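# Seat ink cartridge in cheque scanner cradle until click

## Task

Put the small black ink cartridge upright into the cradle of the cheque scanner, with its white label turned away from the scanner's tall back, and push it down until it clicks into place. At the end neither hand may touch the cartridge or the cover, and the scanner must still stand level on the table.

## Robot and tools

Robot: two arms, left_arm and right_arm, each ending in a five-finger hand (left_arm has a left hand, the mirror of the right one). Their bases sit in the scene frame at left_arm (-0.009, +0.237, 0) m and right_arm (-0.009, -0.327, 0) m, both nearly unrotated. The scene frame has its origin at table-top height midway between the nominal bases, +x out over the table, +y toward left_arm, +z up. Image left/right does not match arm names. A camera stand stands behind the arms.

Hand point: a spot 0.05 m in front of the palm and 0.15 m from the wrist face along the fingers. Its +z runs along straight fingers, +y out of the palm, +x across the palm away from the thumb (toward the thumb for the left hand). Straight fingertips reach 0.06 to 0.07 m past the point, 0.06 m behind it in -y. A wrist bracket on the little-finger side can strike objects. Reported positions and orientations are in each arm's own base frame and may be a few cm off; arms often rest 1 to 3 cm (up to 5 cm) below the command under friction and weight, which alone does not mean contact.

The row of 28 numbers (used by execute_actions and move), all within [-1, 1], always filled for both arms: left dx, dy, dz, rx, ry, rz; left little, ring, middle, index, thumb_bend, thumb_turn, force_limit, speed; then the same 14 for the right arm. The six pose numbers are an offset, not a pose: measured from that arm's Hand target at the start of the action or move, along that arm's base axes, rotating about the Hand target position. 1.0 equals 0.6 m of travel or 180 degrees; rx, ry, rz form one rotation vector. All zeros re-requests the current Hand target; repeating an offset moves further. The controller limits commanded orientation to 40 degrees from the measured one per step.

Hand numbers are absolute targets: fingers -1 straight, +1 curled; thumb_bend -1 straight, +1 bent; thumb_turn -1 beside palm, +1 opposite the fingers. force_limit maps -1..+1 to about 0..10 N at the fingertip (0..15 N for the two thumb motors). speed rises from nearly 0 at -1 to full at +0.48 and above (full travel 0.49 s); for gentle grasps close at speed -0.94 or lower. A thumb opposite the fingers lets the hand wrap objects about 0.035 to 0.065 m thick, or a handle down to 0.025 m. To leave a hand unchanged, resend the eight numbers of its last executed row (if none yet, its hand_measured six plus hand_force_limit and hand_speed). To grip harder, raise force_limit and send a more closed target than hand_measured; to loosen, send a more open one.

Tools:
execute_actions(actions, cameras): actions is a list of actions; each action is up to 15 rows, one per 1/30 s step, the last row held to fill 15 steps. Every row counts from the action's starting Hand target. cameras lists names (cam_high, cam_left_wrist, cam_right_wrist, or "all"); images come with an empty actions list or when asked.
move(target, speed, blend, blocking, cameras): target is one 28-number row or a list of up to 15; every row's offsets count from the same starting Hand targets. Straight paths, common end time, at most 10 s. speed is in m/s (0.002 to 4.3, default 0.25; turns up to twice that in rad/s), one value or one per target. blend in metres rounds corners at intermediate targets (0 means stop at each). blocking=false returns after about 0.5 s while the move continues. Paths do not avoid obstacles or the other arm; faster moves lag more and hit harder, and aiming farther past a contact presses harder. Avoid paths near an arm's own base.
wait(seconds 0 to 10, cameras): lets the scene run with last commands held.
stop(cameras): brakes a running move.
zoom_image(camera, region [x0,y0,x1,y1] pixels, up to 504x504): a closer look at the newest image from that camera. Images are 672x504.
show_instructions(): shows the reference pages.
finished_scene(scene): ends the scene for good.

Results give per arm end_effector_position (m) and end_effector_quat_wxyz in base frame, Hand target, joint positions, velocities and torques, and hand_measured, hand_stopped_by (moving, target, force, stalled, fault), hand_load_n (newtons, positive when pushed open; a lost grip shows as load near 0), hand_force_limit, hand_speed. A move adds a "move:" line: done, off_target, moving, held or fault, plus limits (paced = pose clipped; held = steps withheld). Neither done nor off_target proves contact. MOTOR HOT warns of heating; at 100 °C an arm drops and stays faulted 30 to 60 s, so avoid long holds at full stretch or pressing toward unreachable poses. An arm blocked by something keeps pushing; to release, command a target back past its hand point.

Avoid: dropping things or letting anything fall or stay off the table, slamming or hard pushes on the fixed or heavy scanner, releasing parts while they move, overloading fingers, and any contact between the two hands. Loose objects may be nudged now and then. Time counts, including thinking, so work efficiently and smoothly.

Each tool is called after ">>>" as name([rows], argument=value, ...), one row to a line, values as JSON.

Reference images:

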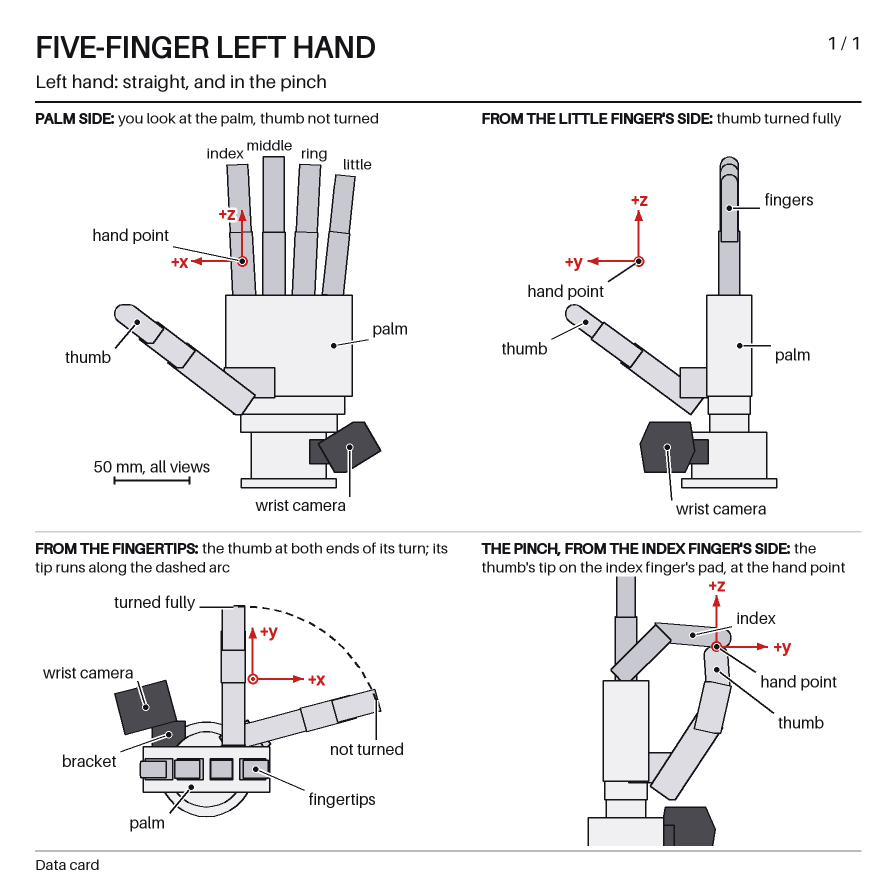

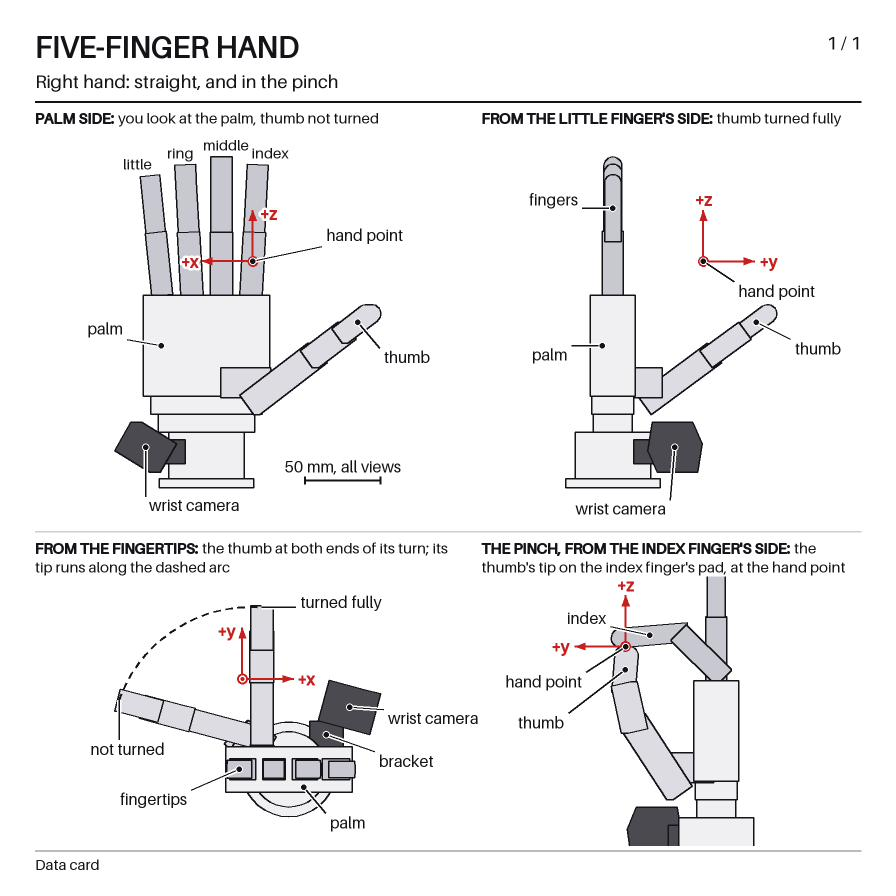

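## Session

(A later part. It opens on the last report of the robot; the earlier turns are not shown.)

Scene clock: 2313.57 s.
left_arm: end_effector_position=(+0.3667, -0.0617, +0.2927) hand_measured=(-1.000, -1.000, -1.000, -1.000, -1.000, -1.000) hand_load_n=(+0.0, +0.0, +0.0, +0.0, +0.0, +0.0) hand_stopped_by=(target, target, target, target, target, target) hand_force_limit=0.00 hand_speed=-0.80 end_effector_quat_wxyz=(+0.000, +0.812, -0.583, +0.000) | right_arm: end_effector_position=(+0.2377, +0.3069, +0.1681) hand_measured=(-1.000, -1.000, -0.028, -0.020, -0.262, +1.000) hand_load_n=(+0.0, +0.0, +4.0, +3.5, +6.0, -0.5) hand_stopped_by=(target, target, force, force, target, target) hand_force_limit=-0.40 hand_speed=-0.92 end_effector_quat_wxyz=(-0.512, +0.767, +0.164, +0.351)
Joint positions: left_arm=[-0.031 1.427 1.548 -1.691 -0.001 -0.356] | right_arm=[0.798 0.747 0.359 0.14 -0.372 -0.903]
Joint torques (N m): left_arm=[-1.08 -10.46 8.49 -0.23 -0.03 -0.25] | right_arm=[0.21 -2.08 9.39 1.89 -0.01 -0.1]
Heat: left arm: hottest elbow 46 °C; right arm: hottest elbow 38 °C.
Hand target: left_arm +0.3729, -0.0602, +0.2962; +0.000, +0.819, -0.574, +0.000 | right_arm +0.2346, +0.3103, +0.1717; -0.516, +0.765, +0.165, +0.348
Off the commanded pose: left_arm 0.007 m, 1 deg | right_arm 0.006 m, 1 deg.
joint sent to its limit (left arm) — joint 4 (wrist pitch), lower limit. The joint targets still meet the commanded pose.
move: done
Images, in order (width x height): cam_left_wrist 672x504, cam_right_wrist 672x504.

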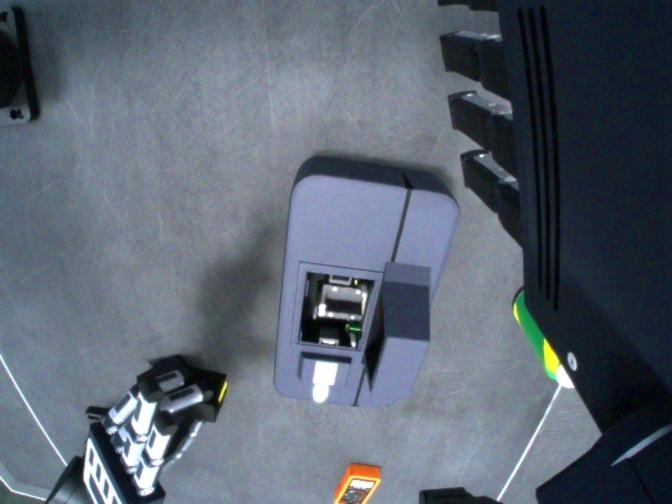

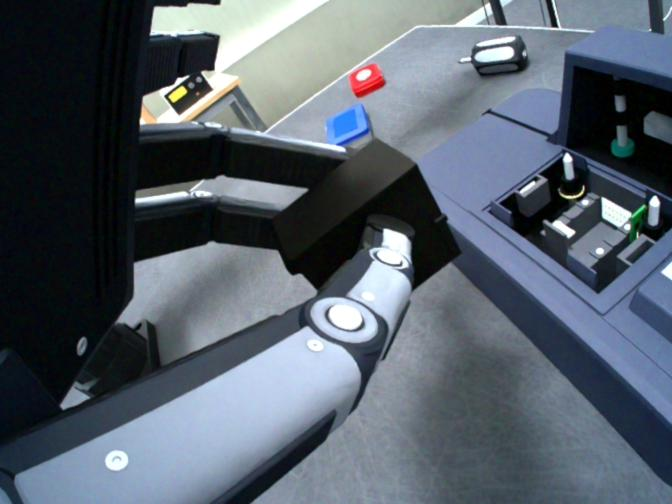

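>>> move([
  [0,0,0,0,0,0,-1,-1,-1,-1,-1,-1,0,-0.8,0,0,-0.175,0,0,0,-1,-1,0.2,0.2,-0.26,1,-0.4,-0.92],
  [0,0,0,0,0,0,-1,-1,-1,-1,-1,-1,0,-0.8,0,0,-0.21,0,0,0,-1,-1,0.2,0.2,-0.26,1,-0.4,-0.92],
], speed=[0.12,0.03], cameras=["cam_left_wrist","cam_right_wrist"])

Scene clock: 2389.97 s.
left_arm: end_effector_position=(+0.3667, -0.0617, +0.2927) hand_measured=(-1.000, -1.000, -1.000, -1.000, -1.000, -1.000) hand_load_n=(+0.0, +0.0, +0.0, +0.0, +0.0, +0.0) hand_stopped_by=(target, target, target, target, target, target) hand_force_limit=0.00 hand_speed=-0.80 end_effector_quat_wxyz=(+0.000, +0.812, -0.583, +0.000) | right_arm: end_effector_position=(+0.2362, +0.3053, +0.0411) hand_measured=(-1.000, -1.000, -0.028, -0.020, -0.262, +1.000) hand_load_n=(-0.5, +0.0, +4.0, +3.5, +6.0, -0.5) hand_stopped_by=(target, target, force, force, target, target) hand_force_limit=-0.40 hand_speed=-0.92 end_effector_quat_wxyz=(-0.508, +0.772, +0.163, +0.345)
Joint positions: left_arm=[-0.031 1.427 1.548 -1.691 -0.001 -0.356] | right_arm=[0.798 1.267 0.158 0.843 -0.372 -0.902]
Joint torques (N m): left_arm=[-0.73 -10.11 8.77 -0.18 0.1 -0.2] | right_arm=[-0.26 -4.07 5.14 3.03 -0.03 -0.1]
Heat: left arm: hottest elbow 46 °C; right arm: hottest elbow 42 °C.
Hand target: left_arm +0.3729, -0.0602, +0.2962; +0.000, +0.819, -0.574, +0.000 | right_arm +0.2346, +0.3103, +0.0457; -0.516, +0.765, +0.165, +0.348
Off the commanded pose: left_arm 0.007 m, 1 deg | right_arm 0.007 m, 1 deg.
joint sent to its limit (left arm) — joint 4 (wrist pitch), lower limit. The joint targets still meet the commanded pose.
move: done
Images, in order (width x height): cam_left_wrist 672x504, cam_right_wrist 672x504.

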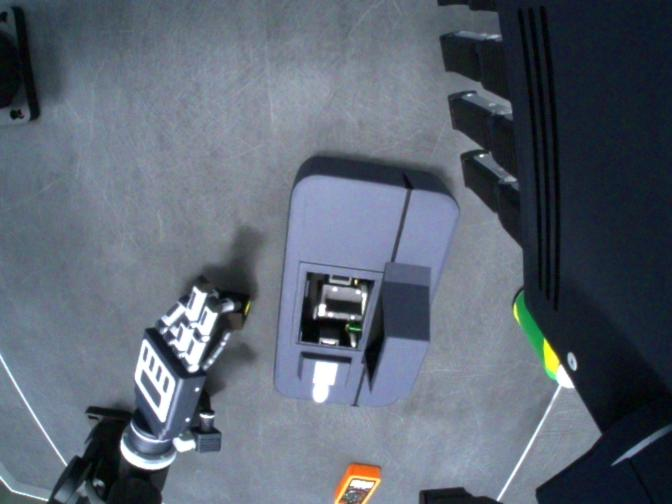

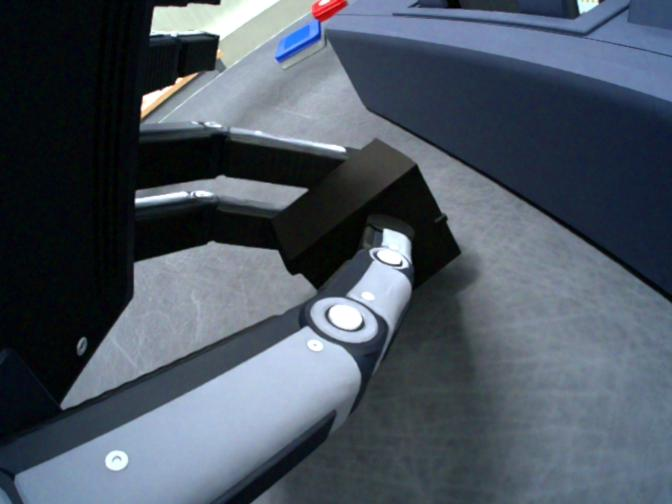

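>>> move(target=[0,0,0,0,0,0,-1,-1,-1,-1,-1,-1,0,-0.8,0,0,-0.026,0.0053,-0.004,0.002,-1,-1,0.2,0.2,-0.26,1,-0.4,-0.92], speed=0.03, cameras=["cam_right_wrist"])

Scene clock: 2398.83 s.
left_arm: end_effector_position=(+0.3667, -0.0617, +0.2927) hand_measured=(-1.000, -1.000, -1.000, -1.000, -1.000, -1.000) hand_load_n=(-0.5, +0.0, +0.0, +0.0, +0.0, +0.0) hand_stopped_by=(target, target, target, target, target, target) hand_force_limit=0.00 hand_speed=-0.80 end_effector_quat_wxyz=(+0.000, +0.812, -0.583, +0.000) | right_arm: end_effector_position=(+0.2361, +0.3076, +0.0270) hand_measured=(-1.000, -1.000, -0.028, -0.020, -0.262, +1.000) hand_load_n=(+0.0, +0.0, +4.0, +3.5, +6.0, +0.0) hand_stopped_by=(target, target, force, force, target, target) hand_force_limit=-0.40 hand_speed=-0.92 end_effector_quat_wxyz=(-0.516, +0.764, +0.167, +0.350)
Joint positions: left_arm=[-0.031 1.427 1.548 -1.691 -0.001 -0.356] | right_arm=[0.798 1.415 0.143 1.031 -0.381 -0.902]
Joint torques (N m): left_arm=[-0.5 -10.64 8.58 -0.29 0.05 -0.23] | right_arm=[-0.62 -4.6 3.86 3.02 -0.18 -0.09]
Heat: left arm: hottest elbow 46 °C; right arm: hottest elbow 41 °C.
Hand target: left_arm +0.3729, -0.0602, +0.2962; +0.000, +0.819, -0.574, +0.000 | right_arm +0.2346, +0.3104, +0.0302; -0.522, +0.758, +0.168, +0.352
Off the commanded pose: left_arm 0.007 m, 1 deg | right_arm 0.004 m, 1 deg.
joint sent to its limit (left arm) — joint 4 (wrist pitch), lower limit. The joint targets still meet the commanded pose.
move: done
Images, in order (width x height): cam_right_wrist 672x504.

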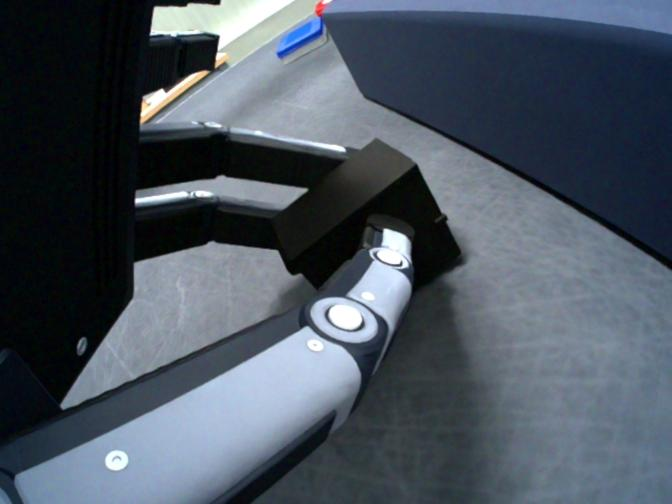

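>>> zoom_image(camera="cam_right_wrist", region=[380, 190, 500, 330])

Scaled by 3.600 from the camera's 672x504 image, which has a finer 960x720 frame.

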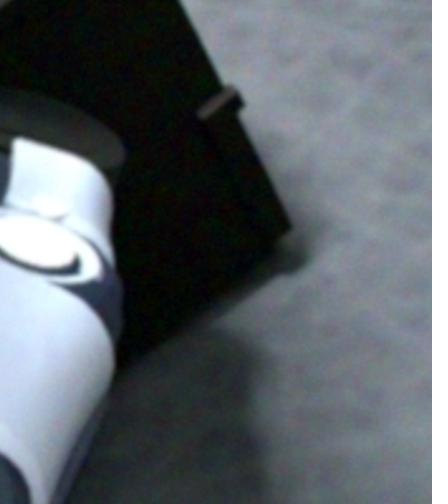

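>>> move(target=[0,0,0,0,0,0,-1,-1,-1,-1,-1,-1,0,-0.8,0,0,-0.0055,0,0,0,-1,-1,0.2,0.2,-0.26,1,-0.4,-0.92], speed=0.03, cameras=["cam_right_wrist"])

>>> zoom_image(camera="cam_right_wrist", region=[380, 190, 500, 330])

Scene clock: 2408.77 s.
left_arm: end_effector_position=(+0.3667, -0.0617, +0.2927) hand_measured=(-1.000, -1.000, -1.000, -1.000, -1.000, -1.000) hand_load_n=(+0.0, +0.0, +0.0, +0.0, +0.0, +0.0) hand_stopped_by=(target, target, target, target, target, target) hand_force_limit=0.00 hand_speed=-0.80 end_effector_quat_wxyz=(+0.000, +0.812, -0.583, +0.000) | right_arm: end_effector_position=(+0.2370, +0.3086, +0.0262) hand_measured=(-1.000, -1.000, -0.028, -0.020, -0.262, +1.000) hand_load_n=(+0.0, -0.5, +4.0, +3.0, +5.5, -0.5) hand_stopped_by=(target, target, force, force, target, target) hand_force_limit=-0.40 hand_speed=-0.92 end_effector_quat_wxyz=(-0.518, +0.761, +0.167, +0.353)
Joint positions: left_arm=[-0.031 1.427 1.548 -1.691 -0.001 -0.356] | right_arm=[0.798 1.437 0.143 1.061 -0.381 -0.902]
Joint torques (N m): left_arm=[-0.85 -10.05 8.43 -0.36 0.04 -0.22] | right_arm=[-0.79 -4.42 3.62 2.96 -0.18 -0.1]
Heat: left arm: hottest elbow 46 °C; right arm: hottest elbow 41 °C.
Hand target: left_arm +0.3729, -0.0602, +0.2962; +0.000, +0.819, -0.574, +0.000 | right_arm +0.2346, +0.3104, +0.0268; -0.522, +0.758, +0.168, +0.352
Off the commanded pose: left_arm 0.007 m, 1 deg | right_arm 0.003 m, 1 deg.
joint sent to its limit (left arm) — joint 4 (wrist pitch), lower limit. The joint targets still meet the commanded pose.
move: done
Images, in order (width x height): cam_right_wrist 672x504.

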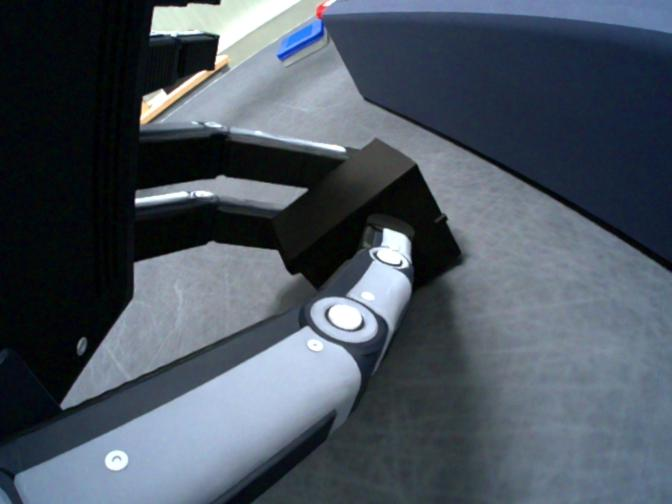

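Scaled by 3.600 from the camera's 672x504 image, which has a finer 960x720 frame.

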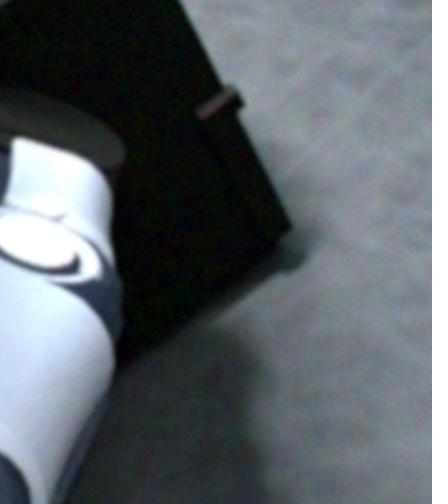

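>>> move(target=[0,0,0,0,0,0,-1,-1,-1,-1,-1,-1,0,-0.8,0,0,-0.006,0.004,-0.002,0,-1,-1,0.2,0.2,-0.26,1,-0.4,-0.92], speed=0.03, cameras=["cam_right_wrist"])

>>> zoom_image(camera="cam_right_wrist", region=[380, 190, 500, 330])

Scene clock: 2414.67 s.
left_arm: end_effector_position=(+0.3667, -0.0617, +0.2927) hand_measured=(-1.000, -1.000, -1.000, -1.000, -1.000, -1.000) hand_load_n=(+0.0, +0.0, +0.0, +0.0, +0.0, +0.0) hand_stopped_by=(target, target, target, target, target, target) hand_force_limit=0.00 hand_speed=-0.80 end_effector_quat_wxyz=(+0.000, +0.812, -0.583, +0.000) | right_arm: end_effector_position=(+0.2381, +0.3105, +0.0259) hand_measured=(-1.000, -1.000, -0.028, -0.020, -0.262, +1.000) hand_load_n=(+0.0, +0.0, +5.0, +3.5, +5.0, -1.5) hand_stopped_by=(target, target, force, force, target, target) hand_force_limit=-0.40 hand_speed=-0.92 end_effector_quat_wxyz=(-0.524, +0.753, +0.169, +0.360)
Joint positions: left_arm=[-0.031 1.427 1.548 -1.691 -0.001 -0.356] | right_arm=[0.798 1.489 0.139 1.143 -0.383 -0.902]
Joint torques (N m): left_arm=[-0.91 -9.47 8.58 -0.17 0.02 -0.21] | right_arm=[-0.85 -4.72 3.08 2.71 -0.18 -0.06]
Heat: left arm: hottest elbow 46 °C; right arm: hottest elbow 40 °C.
Hand target: left_arm +0.3729, -0.0602, +0.2962; +0.000, +0.819, -0.574, +0.000 | right_arm +0.2347, +0.3105, +0.0233; -0.527, +0.754, +0.168, +0.356
Off the commanded pose: left_arm 0.007 m, 1 deg | right_arm 0.004 m, 1 deg.
joint sent to its limit (left arm) — joint 4 (wrist pitch), lower limit. The joint targets still meet the commanded pose.
move: done
Images, in order (width x height): cam_right_wrist 672x504.

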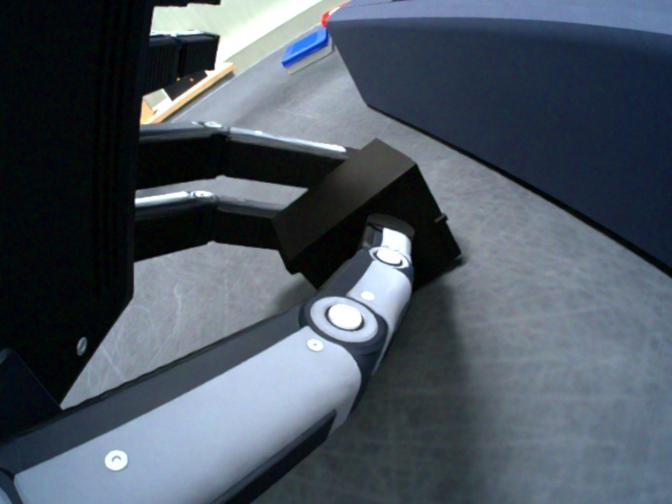

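Scaled by 3.600 from the camera's 672x504 image, which has a finer 960x720 frame.

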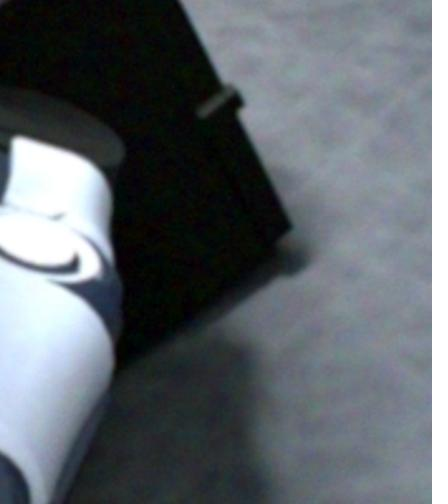

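>>> move(target=[0,0,0,0,0,0,-1,-1,-1,-1,-1,-1,0,-0.8,0,0,0,0,0,0,-1,-1,-0.15,-0.15,-0.26,1,-0.4,-0.9], speed=0.03, cameras=["cam_right_wrist"])

Scene clock: 2432.67 s.
left_arm: end_effector_position=(+0.3667, -0.0617, +0.2927) hand_measured=(-1.000, -1.000, -1.000, -1.000, -1.000, -1.000) hand_load_n=(+0.5, +0.0, +0.0, +0.0, +0.0, +0.0) hand_stopped_by=(target, target, target, target, target, target) hand_force_limit=0.00 hand_speed=-0.80 end_effector_quat_wxyz=(+0.000, +0.812, -0.583, +0.000) | right_arm: end_effector_position=(+0.2376, +0.3101, +0.0239) hand_measured=(-1.000, -1.000, -0.150, -0.150, -0.260, +1.000) hand_load_n=(+0.0, +0.0, +0.0, +0.0, +0.5, +0.5) hand_stopped_by=(target, target, target, target, target, target) hand_force_limit=-0.40 hand_speed=-0.90 end_effector_quat_wxyz=(-0.523, +0.755, +0.168, +0.358)
Joint positions: left_arm=[-0.031 1.427 1.548 -1.691 -0.001 -0.356] | right_arm=[0.798 1.494 0.139 1.143 -0.383 -0.901]
Joint torques (N m): left_arm=[-0.79 -9.35 8.62 -0.2 0.01 -0.25] | right_arm=[-0.73 -4.89 3.04 2.67 -0.19 -0.08]
Heat: left arm: hottest elbow 46 °C; right arm: hottest elbow 39 °C.
Hand target: left_arm +0.3729, -0.0602, +0.2962; +0.000, +0.819, -0.574, +0.000 | right_arm +0.2346, +0.3104, +0.0233; -0.527, +0.754, +0.168, +0.356
Off the commanded pose: left_arm 0.007 m, 1 deg | right_arm 0.003 m, 1 deg.
joint sent to its limit (left arm) — joint 4 (wrist pitch), lower limit. The joint targets still meet the commanded pose.
move: done
Images, in order (width x height): cam_right_wrist 672x504.

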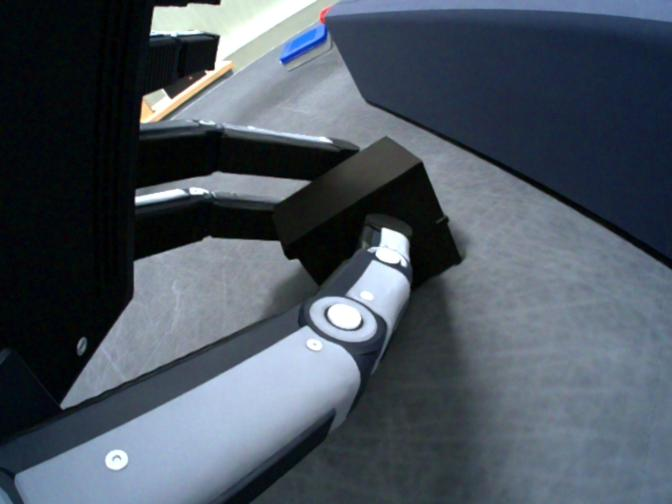

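>>> zoom_image(camera="cam_right_wrist", region=[255, 120, 475, 320])

Scaled by 2.291 from the camera's 672x504 image, which has a finer 960x720 frame.

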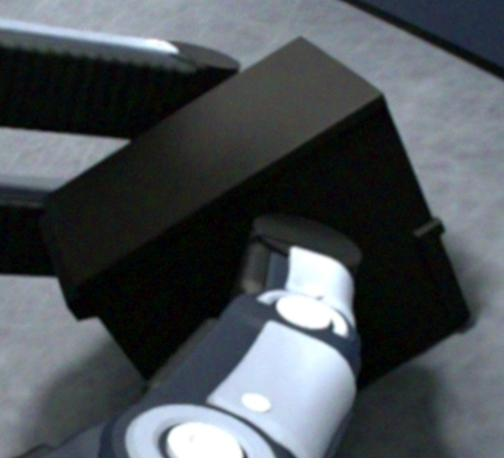

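>>> move([
  [0,0,0,0,0,0,-1,-1,-1,-1,-1,-1,0,-0.8,0,0,0,0,0,0,-1,-1,-0.3,-0.3,-0.42,1,-0.4,-0.9],
  [0,0,0,0,0,0,-1,-1,-1,-1,-1,-1,0,-0.8,-0.0133,0.002,0.01,0,0,0,-1,-1,-0.3,-0.3,-0.42,1,-0.4,-0.9],
], speed=0.03, cameras=["cam_right_wrist"])

>>> zoom_image(camera="cam_right_wrist", region=[255, 120, 475, 320])

Scene clock: 2508.20 s.
left_arm: end_effector_position=(+0.3667, -0.0617, +0.2927) hand_measured=(-1.000, -1.000, -1.000, -1.000, -1.000, -1.000) hand_load_n=(+0.0, +0.0, +0.0, +0.0, +0.0, +0.0) hand_stopped_by=(target, target, target, target, target, target) hand_force_limit=0.00 hand_speed=-0.80 end_effector_quat_wxyz=(+0.000, +0.812, -0.583, +0.000) | right_arm: end_effector_position=(+0.2322, +0.3088, +0.0275) hand_measured=(-1.000, -1.000, -0.300, -0.300, -0.420, +1.000) hand_load_n=(+0.0, +0.0, +0.0, +0.0, +0.0, +0.5) hand_stopped_by=(target, target, target, target, target, target) hand_force_limit=-0.40 hand_speed=-0.90 end_effector_quat_wxyz=(-0.523, +0.755, +0.166, +0.361)
Joint positions: left_arm=[-0.031 1.427 1.548 -1.691 -0.001 -0.356] | right_arm=[0.818 1.46 0.126 1.126 -0.358 -0.894]
Joint torques (N m): left_arm=[-1.79 -10.34 8.36 -0.54 -0.02 -0.17] | right_arm=[-0.15 -6.3 3.32 1.77 0.04 -0.07]
Heat: left arm: hottest elbow 46 °C; right arm: hottest elbow 36 °C.
Hand target: left_arm +0.3729, -0.0602, +0.2962; +0.000, +0.819, -0.574, +0.000 | right_arm +0.2267, +0.3116, +0.0293; -0.527, +0.754, +0.168, +0.356
Off the commanded pose: left_arm 0.007 m, 1 deg | right_arm 0.006 m, 1 deg.
joint sent to its limit (left arm) — joint 4 (wrist pitch), lower limit. The joint targets still meet the commanded pose.
move: done
Images, in order (width x height): cam_right_wrist 672x504.

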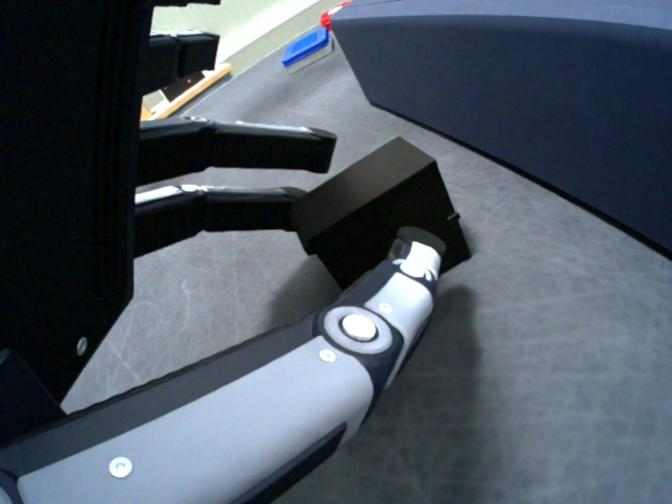

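Scaled by 2.291 from the camera's 672x504 image, which has a finer 960x720 frame.

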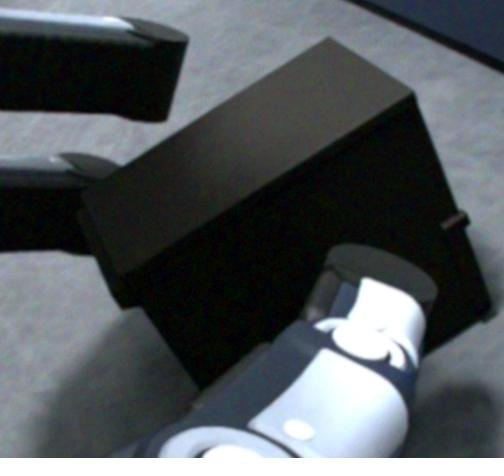

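>>> move(target=[0,0,0,0,0,0,-1,-1,-1,-1,-1,-1,0,-0.8,-0.009,0.004,0.001,0,0,0,-1,-1,-0.3,-0.3,-0.42,1,-0.4,-0.9], speed=0.03, cameras=["cam_right_wrist"])

>>> zoom_image(camera="cam_right_wrist", region=[255, 120, 475, 320])

Scene clock: 2522.63 s.
left_arm: end_effector_position=(+0.3667, -0.0617, +0.2927) hand_measured=(-1.000, -1.000, -1.000, -1.000, -1.000, -1.000) hand_load_n=(+0.0, +0.0, +0.0, +0.0, +0.0, +0.0) hand_stopped_by=(target, target, target, target, target, target) hand_force_limit=0.00 hand_speed=-0.80 end_effector_quat_wxyz=(+0.000, +0.812, -0.583, +0.000) | right_arm: end_effector_position=(+0.2266, +0.3109, +0.0273) hand_measured=(-1.000, -1.000, -0.300, -0.300, -0.420, +1.000) hand_load_n=(+0.0, +0.0, +0.0, +0.0, +0.0, +0.0) hand_stopped_by=(target, target, target, target, target, target) hand_force_limit=-0.40 hand_speed=-0.90 end_effector_quat_wxyz=(-0.522, +0.755, +0.165, +0.360)
Joint positions: left_arm=[-0.031 1.427 1.548 -1.691 -0.001 -0.356] | right_arm=[0.845 1.455 0.12 1.126 -0.331 -0.888]
Joint torques (N m): left_arm=[-1.26 -10.7 8.72 -0.31 0.04 -0.19] | right_arm=[0.38 -6.53 3.37 1.72 0.01 -0.07]
Heat: left arm: hottest elbow 46 °C; right arm: hottest elbow 36 °C.
Hand target: left_arm +0.3729, -0.0602, +0.2962; +0.000, +0.819, -0.574, +0.000 | right_arm +0.2212, +0.3139, +0.0298; -0.527, +0.754, +0.168, +0.356
Off the commanded pose: left_arm 0.007 m, 1 deg | right_arm 0.007 m, 1 deg.
joint sent to its limit (left arm) — joint 4 (wrist pitch), lower limit. The joint targets still meet the commanded pose.
move: done
Images, in order (width x height): cam_right_wrist 672x504.

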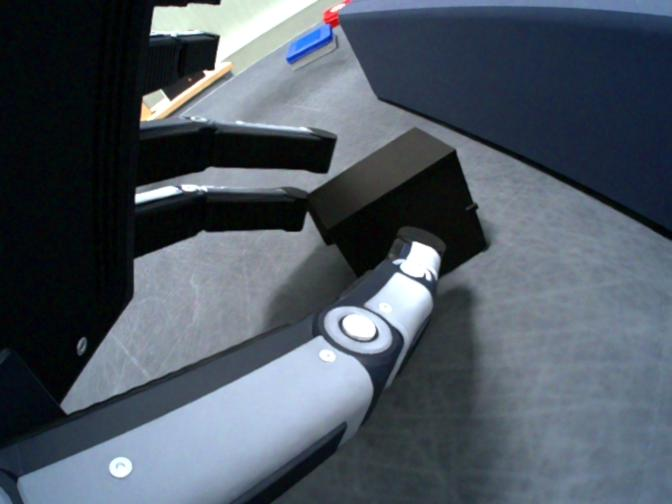

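Scaled by 2.291 from the camera's 672x504 image, which has a finer 960x720 frame.

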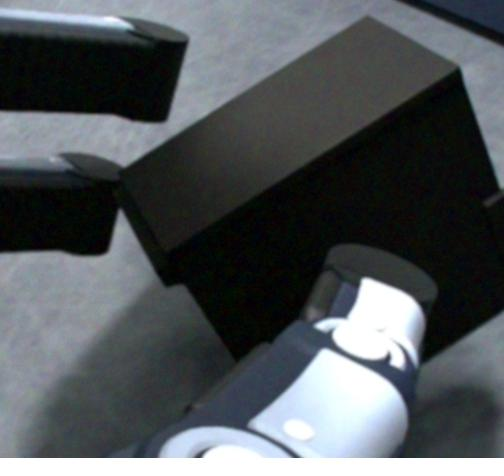

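>>> move(target=[0,0,0,0,0,0,-1,-1,-1,-1,-1,-1,0,-0.8,0.0033,0.0,0.001,-0.008,0.006,-0.0167,-1,-1,-0.3,-0.3,-0.42,1,-0.4,-0.9], speed=0.03, cameras=["cam_right_wrist"])

>>> zoom_image(camera="cam_right_wrist", region=[255, 120, 475, 320])

Scene clock: 2545.80 s.
left_arm: end_effector_position=(+0.3667, -0.0617, +0.2927) hand_measured=(-1.000, -1.000, -1.000, -1.000, -1.000, -1.000) hand_load_n=(+0.0, +0.0, +0.0, +0.0, +0.0, +0.0) hand_stopped_by=(target, target, target, target, target, target) hand_force_limit=0.00 hand_speed=-0.80 end_effector_quat_wxyz=(+0.000, +0.812, -0.583, +0.000) | right_arm: end_effector_position=(+0.2249, +0.3064, +0.0239) hand_measured=(-1.000, -1.000, -0.300, -0.300, -0.420, +1.000) hand_load_n=(+0.0, +0.0, +0.0, +0.0, +0.0, +0.0) hand_stopped_by=(target, target, target, target, target, target) hand_force_limit=-0.40 hand_speed=-0.90 end_effector_quat_wxyz=(-0.502, +0.773, +0.145, +0.361)
Joint positions: left_arm=[-0.031 1.427 1.548 -1.691 -0.001 -0.356] | right_arm=[0.883 1.393 0.12 1.026 -0.243 -0.869]
Joint torques (N m): left_arm=[-1.44 -9.82 8.42 -0.42 0.03 -0.26] | right_arm=[0.44 -6.12 4.81 1.87 0.06 -0.07]
Heat: left arm: hottest elbow 46 °C; right arm: hottest elbow 36 °C.
Hand target: left_arm +0.3729, -0.0602, +0.2962; +0.000, +0.819, -0.574, +0.000 | right_arm +0.2231, +0.3140, +0.0305; -0.509, +0.768, +0.147, +0.360
Off the commanded pose: left_arm 0.007 m, 1 deg | right_arm 0.010 m, 1 deg.
joint sent to its limit (left arm) — joint 4 (wrist pitch), lower limit. The joint targets still meet the commanded pose.
move: done
Images, in order (width x height): cam_right_wrist 672x504.

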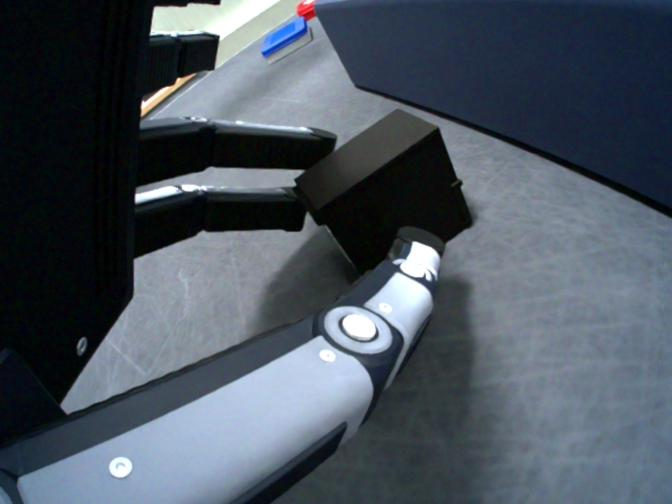

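Scaled by 2.291 from the camera's 672x504 image, which has a finer 960x720 frame.

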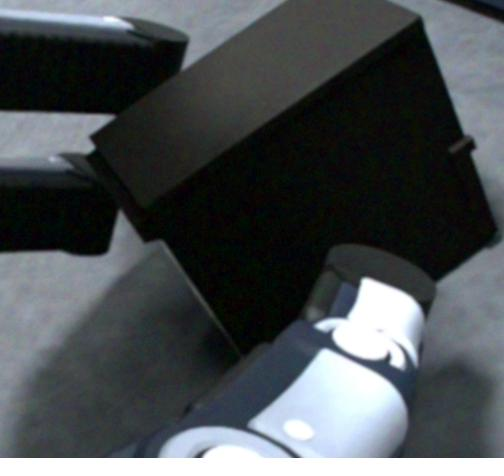

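>>> move(target=[0,0,0,0,0,0,-1,-1,-1,-1,-1,-1,0,-0.8,0.007,0.008,0.009,0,0,0,-1,-1,-0.3,-0.3,-0.42,1,-0.4,-0.9], speed=0.03, cameras=["cam_right_wrist"])

>>> zoom_image(camera="cam_right_wrist", region=[255, 120, 475, 320])

Scene clock: 2558.10 s.
left_arm: end_effector_position=(+0.3667, -0.0617, +0.2927) hand_measured=(-1.000, -1.000, -1.000, -1.000, -1.000, -1.000) hand_load_n=(+0.0, +0.0, -0.5, +0.0, +0.0, +0.0) hand_stopped_by=(target, target, target, target, target, target) hand_force_limit=0.00 hand_speed=-0.80 end_effector_quat_wxyz=(+0.000, +0.812, -0.583, +0.000) | right_arm: end_effector_position=(+0.2230, +0.3042, +0.0227) hand_measured=(-1.000, -1.000, -0.300, -0.300, -0.420, +1.000) hand_load_n=(+0.0, +0.0, +0.5, +0.0, -0.5, +0.0) hand_stopped_by=(target, target, target, target, target, target) hand_force_limit=-0.40 hand_speed=-0.90 end_effector_quat_wxyz=(-0.497, +0.778, +0.144, +0.355)
Joint positions: left_arm=[-0.031 1.427 1.548 -1.691 -0.001 -0.356] | right_arm=[0.883 1.365 0.12 0.98 -0.243 -0.869]
Joint torques (N m): left_arm=[-0.97 -9.99 8.55 -0.21 0.02 -0.22] | right_arm=[0.15 -5.42 6.35 1.81 -0.01 -0.07]
Heat: left arm: hottest elbow 46 °C; right arm: hottest elbow 36 °C.
Hand target: left_arm +0.3729, -0.0602, +0.2962; +0.000, +0.819, -0.574, +0.000 | right_arm +0.2273, +0.3188, +0.0359; -0.509, +0.768, +0.147, +0.360
Off the commanded pose: left_arm 0.007 m, 1 deg | right_arm 0.020 m, 2 deg.
joint sent to its limit (left arm) — joint 4 (wrist pitch), lower limit. The joint targets still meet the commanded pose.
move: off_target (right_arm)
Images, in order (width x height): cam_right_wrist 672x504.

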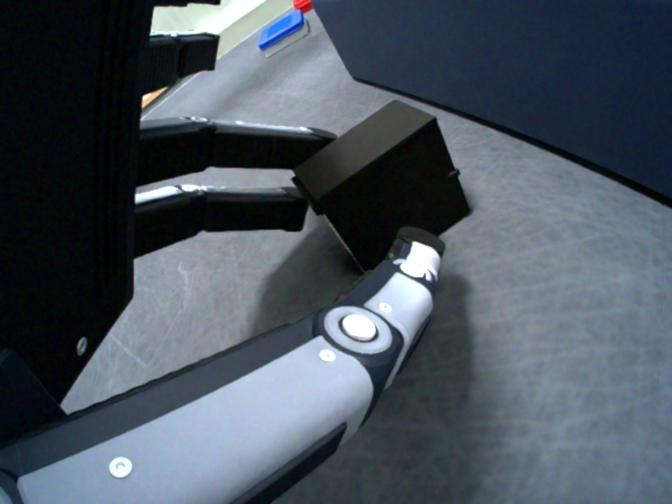

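Scaled by 2.291 from the camera's 672x504 image, which has a finer 960x720 frame.

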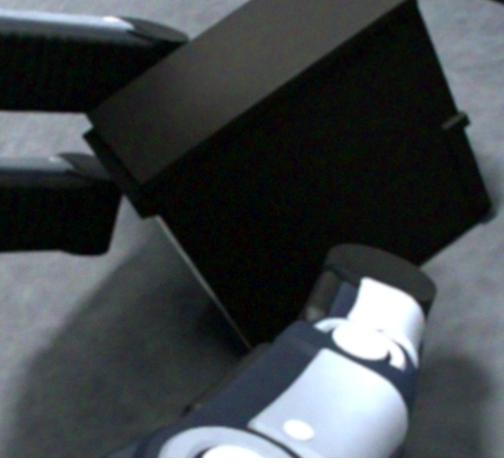

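>>> move([
  [0,0,0,0,0,0,-1,-1,-1,-1,-1,-1,0,-0.8,0,0,0.09,0,0,0,-1,-1,-0.3,-0.3,-0.42,1,-0.4,-0.9],
  [0,0,0,0,0,0,-1,-1,-1,-1,-1,-1,0,-0.8,0.0015,-0.004,0.01,0,0,0,-1,-1,-0.3,-0.3,-0.42,1,-0.4,-0.9],
], speed=0.06, cameras=["cam_right_wrist"])

>>> zoom_image(camera="cam_right_wrist", region=[255, 120, 475, 320])

Scene clock: 2573.30 s.
left_arm: end_effector_position=(+0.3667, -0.0617, +0.2927) hand_measured=(-1.000, -1.000, -1.000, -1.000, -1.000, -1.000) hand_load_n=(+0.0, +0.0, +0.0, +0.0, +0.0, +0.0) hand_stopped_by=(target, target, target, target, target, target) hand_force_limit=0.00 hand_speed=-0.80 end_effector_quat_wxyz=(+0.000, +0.812, -0.583, +0.000) | right_arm: end_effector_position=(+0.2288, +0.3132, +0.0375) hand_measured=(-1.000, -1.000, -0.300, -0.300, -0.420, +1.000) hand_load_n=(+0.0, -0.5, +0.0, +0.0, +0.0, +0.0) hand_stopped_by=(target, target, target, target, target, target) hand_force_limit=-0.40 hand_speed=-0.90 end_effector_quat_wxyz=(-0.502, +0.774, +0.146, +0.357)
Joint positions: left_arm=[-0.031 1.427 1.548 -1.691 -0.001 -0.356] | right_arm=[0.883 1.302 0.151 0.901 -0.249 -0.868]
Joint torques (N m): left_arm=[-0.91 -10.52 8.69 -0.29 0.01 -0.24] | right_arm=[-0.67 -4.31 4.89 2.93 -0.16 -0.1]
Heat: left arm: hottest elbow 46 °C; right arm: hottest elbow 37 °C.
Hand target: left_arm +0.3729, -0.0602, +0.2962; +0.000, +0.819, -0.574, +0.000 | right_arm +0.2283, +0.3164, +0.0419; -0.509, +0.768, +0.147, +0.360
Off the commanded pose: left_arm 0.007 m, 1 deg | right_arm 0.006 m, 1 deg.
joint sent to its limit (left arm) — joint 4 (wrist pitch), lower limit. The joint targets still meet the commanded pose.
move: done
Images, in order (width x height): cam_right_wrist 672x504.

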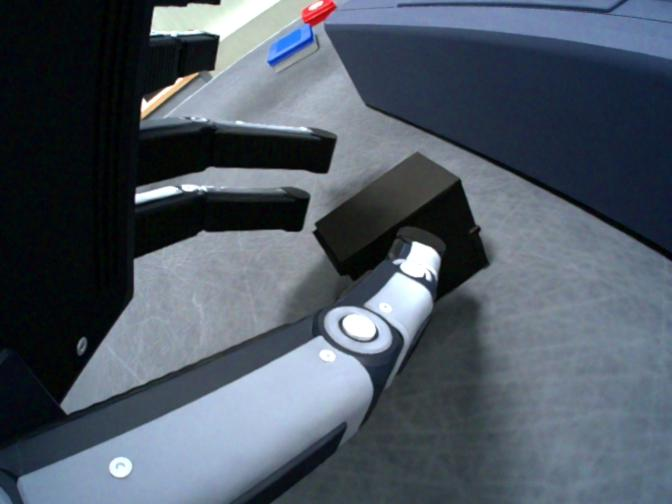

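Scaled by 2.291 from the camera's 672x504 image, which has a finer 960x720 frame.

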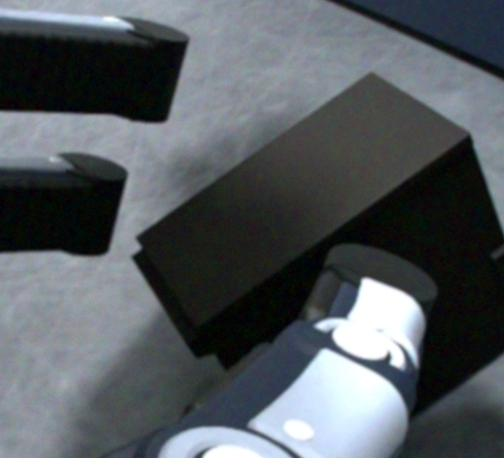

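>>> move(target=[0,0,0,0,0,0,-1,-1,-1,-1,-1,-1,0,-0.8,0.0015,0.0,-0.014,0,0,0,-1,-1,-0.3,-0.3,-0.42,1,-0.4,-0.9], speed=0.06, cameras=["cam_right_wrist"])

>>> zoom_image(camera="cam_right_wrist", region=[255, 120, 475, 320])

Scene clock: 2581.53 s.
left_arm: end_effector_position=(+0.3667, -0.0617, +0.2927) hand_measured=(-1.000, -1.000, -1.000, -1.000, -1.000, -1.000) hand_load_n=(+0.0, +0.0, -0.5, +0.0, -0.5, +0.0) hand_stopped_by=(target, target, target, target, target, target) hand_force_limit=0.00 hand_speed=-0.80 end_effector_quat_wxyz=(+0.000, +0.812, -0.583, +0.000) | right_arm: end_effector_position=(+0.2301, +0.3156, +0.0319) hand_measured=(-1.000, -1.000, -0.300, -0.300, -0.420, +1.000) hand_load_n=(+0.0, +0.0, +0.0, +0.0, +0.0, +0.0) hand_stopped_by=(target, target, target, target, target, target) hand_force_limit=-0.40 hand_speed=-0.90 end_effector_quat_wxyz=(-0.505, +0.771, +0.147, +0.359)
Joint positions: left_arm=[-0.031 1.427 1.548 -1.691 -0.001 -0.356] | right_arm=[0.883 1.363 0.151 0.969 -0.252 -0.868]
Joint torques (N m): left_arm=[-1.26 -9.82 8.61 -0.23 0.08 -0.25] | right_arm=[-0.85 -4.25 4.19 3 -0.15 -0.11]
Heat: left arm: hottest elbow 46 °C; right arm: hottest elbow 37 °C.
Hand target: left_arm +0.3729, -0.0602, +0.2962; +0.000, +0.819, -0.574, +0.000 | right_arm +0.2291, +0.3164, +0.0333; -0.509, +0.768, +0.147, +0.360
Off the commanded pose: left_arm 0.007 m, 1 deg | right_arm 0.002 m, 1 deg.
joint sent to its limit (left arm) — joint 4 (wrist pitch), lower limit. The joint targets still meet the commanded pose.
move: done
Images, in order (width x height): cam_right_wrist 672x504.

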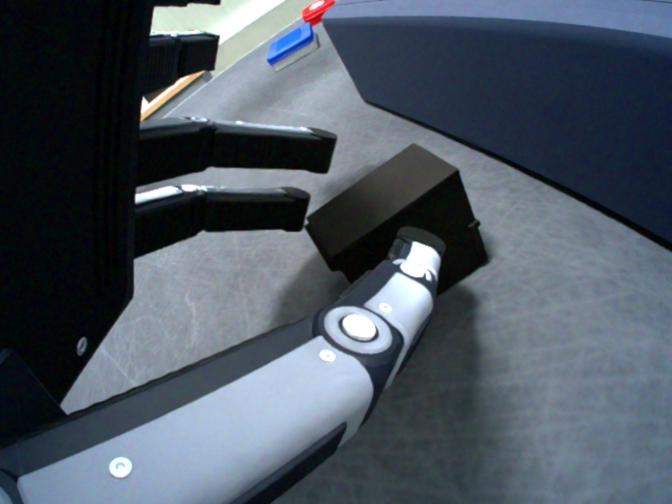

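Scaled by 2.291 from the camera's 672x504 image, which has a finer 960x720 frame.

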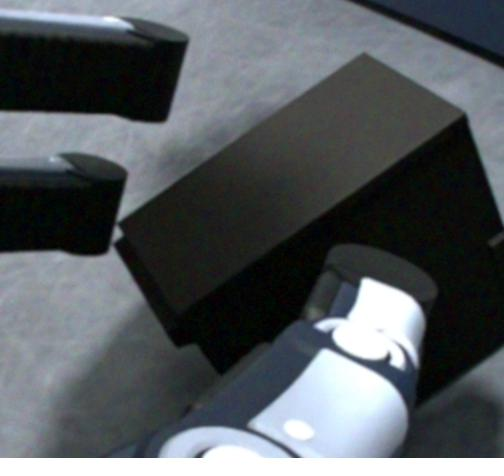

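>>> move(target=[0,0,0,0,0,0,-1,-1,-1,-1,-1,-1,0,-0.8,0.0,-0.006,0.0,0,0,0,-1,-1,-0.3,-0.3,-0.42,1,-0.4,-0.9], speed=0.06, cameras=["cam_left_wrist","cam_right_wrist"])

>>> zoom_image(camera="cam_left_wrist", region=[110, 240, 290, 420])

Scene clock: 2602.93 s.
left_arm: end_effector_position=(+0.3667, -0.0617, +0.2927) hand_measured=(-1.000, -1.000, -1.000, -1.000, -1.000, -1.000) hand_load_n=(+0.0, -0.5, +0.0, +0.5, +0.0, +0.0) hand_stopped_by=(target, target, target, target, target, target) hand_force_limit=0.00 hand_speed=-0.80 end_effector_quat_wxyz=(+0.000, +0.812, -0.583, +0.000) | right_arm: end_effector_position=(+0.2257, +0.3133, +0.0286) hand_measured=(-1.000, -1.000, -0.300, -0.300, -0.420, +1.000) hand_load_n=(+0.0, +0.0, +0.0, +0.0, +0.0, +0.5) hand_stopped_by=(target, target, target, target, target, target) hand_force_limit=-0.40 hand_speed=-0.90 end_effector_quat_wxyz=(-0.505, +0.773, +0.150, +0.353)
Joint positions: left_arm=[-0.031 1.427 1.548 -1.691 -0.001 -0.356] | right_arm=[0.883 1.363 0.142 0.969 -0.262 -0.868]
Joint torques (N m): left_arm=[-1.55 -9.64 8.49 -0.29 0 -0.23] | right_arm=[-1.96 -4.84 4.25 2.86 -0.16 -0.14]
Heat: left arm: hottest elbow 46 °C; right arm: hottest elbow 36 °C.
Hand target: left_arm +0.3729, -0.0602, +0.2962; +0.000, +0.819, -0.574, +0.000 | right_arm +0.2292, +0.3129, +0.0335; -0.509, +0.768, +0.147, +0.360
Off the commanded pose: left_arm 0.007 m, 1 deg | right_arm 0.006 m, 1 deg.
joint sent to its limit (left arm) — joint 4 (wrist pitch), lower limit. The joint targets still meet the commanded pose.
move: done
Images, in order (width x height): cam_left_wrist 672x504, cam_right_wrist 672x504.

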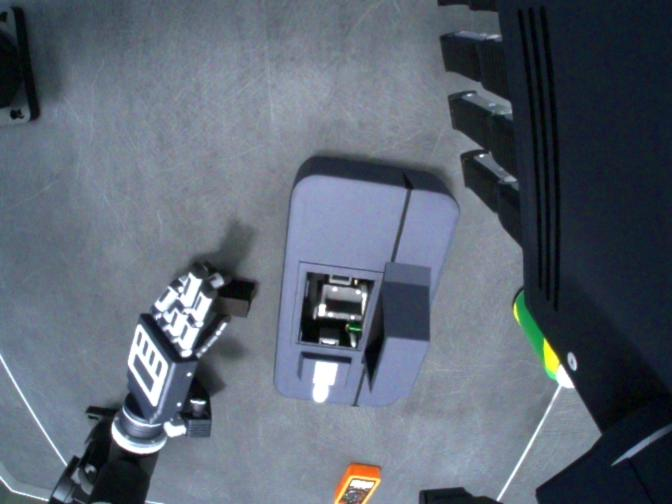

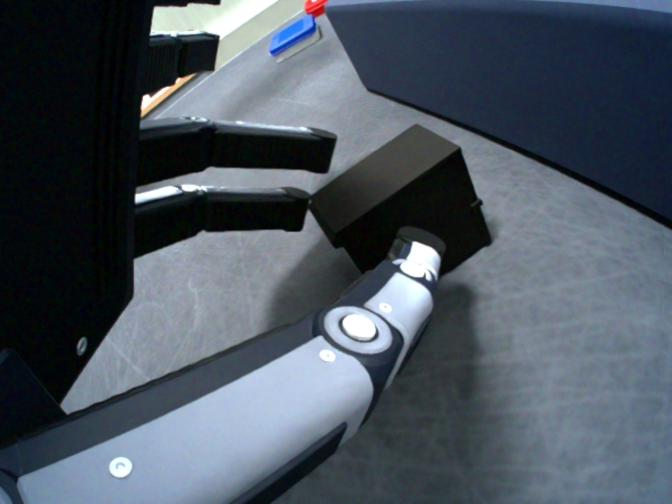

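Scaled by 2.800 from the camera's 672x504 image, which has a finer 960x720 frame.

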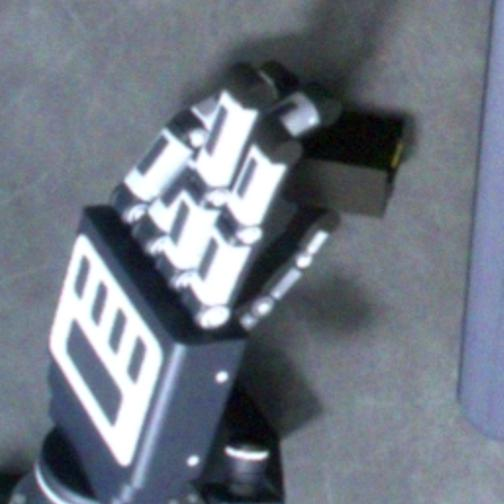

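>>> move(target=[0,0,0,0,0,0,-1,-1,-1,-1,-1,-1,0,-0.8,0.006,-0.001,0.004,0,0,0,-1,-1,-0.3,-0.3,-0.42,1,-0.4,-0.9], speed=0.06, cameras=["cam_right_wrist"])

>>> zoom_image(camera="cam_right_wrist", region=[255, 120, 475, 320])

Scene clock: 2609.37 s.
left_arm: end_effector_position=(+0.3667, -0.0617, +0.2927) hand_measured=(-1.000, -1.000, -1.000, -1.000, -1.000, -1.000) hand_load_n=(+0.0, +0.0, +0.0, +0.0, +0.0, +0.0) hand_stopped_by=(target, target, target, target, target, target) hand_force_limit=0.00 hand_speed=-0.80 end_effector_quat_wxyz=(+0.000, +0.812, -0.583, +0.000) | right_arm: end_effector_position=(+0.2258, +0.3130, +0.0287) hand_measured=(-1.000, -1.000, -0.300, -0.300, -0.420, +1.000) hand_load_n=(+0.0, +0.0, +0.0, +0.0, +0.0, +0.0) hand_stopped_by=(target, target, target, target, target, target) hand_force_limit=-0.40 hand_speed=-0.90 end_effector_quat_wxyz=(-0.507, +0.773, +0.151, +0.351)
Joint positions: left_arm=[-0.031 1.427 1.548 -1.691 -0.001 -0.356] | right_arm=[0.875 1.363 0.142 0.969 -0.276 -0.868]
Joint torques (N m): left_arm=[-0.73 -10.34 8.47 -0.1 0.01 -0.24] | right_arm=[-2.32 -6.01 4.74 2.13 -0.18 -0.18]
Heat: left arm: hottest elbow 46 °C; right arm: hottest elbow 36 °C.
Hand target: left_arm +0.3729, -0.0602, +0.2962; +0.000, +0.819, -0.574, +0.000 | right_arm +0.2329, +0.3122, +0.0359; -0.509, +0.768, +0.147, +0.360
Off the commanded pose: left_arm 0.007 m, 1 deg | right_arm 0.010 m, 1 deg.
joint sent to its limit (left arm) — joint 4 (wrist pitch), lower limit. The joint targets still meet the commanded pose.
move: done
Images, in order (width x height): cam_right_wrist 672x504.

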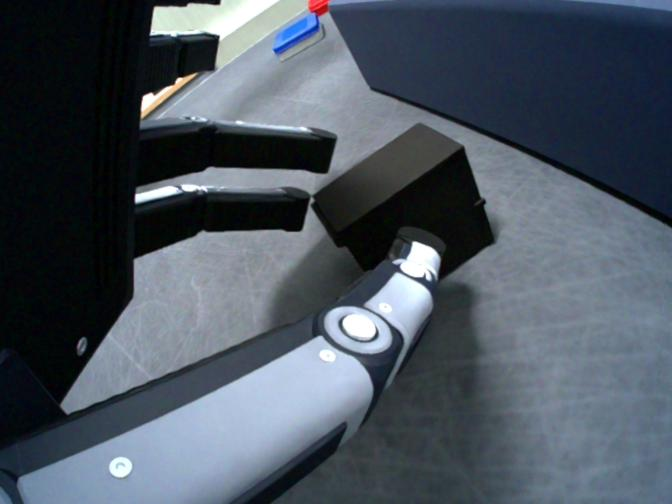

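Scaled by 2.291 from the camera's 672x504 image, which has a finer 960x720 frame.

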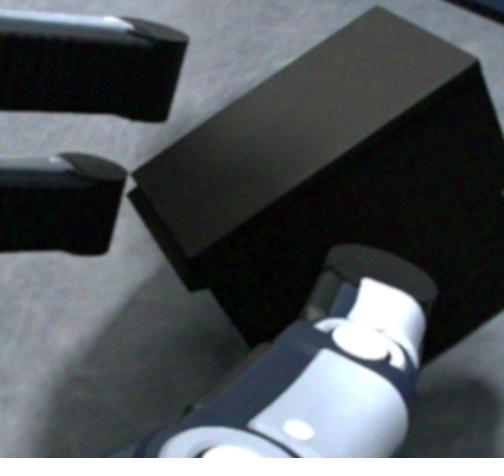

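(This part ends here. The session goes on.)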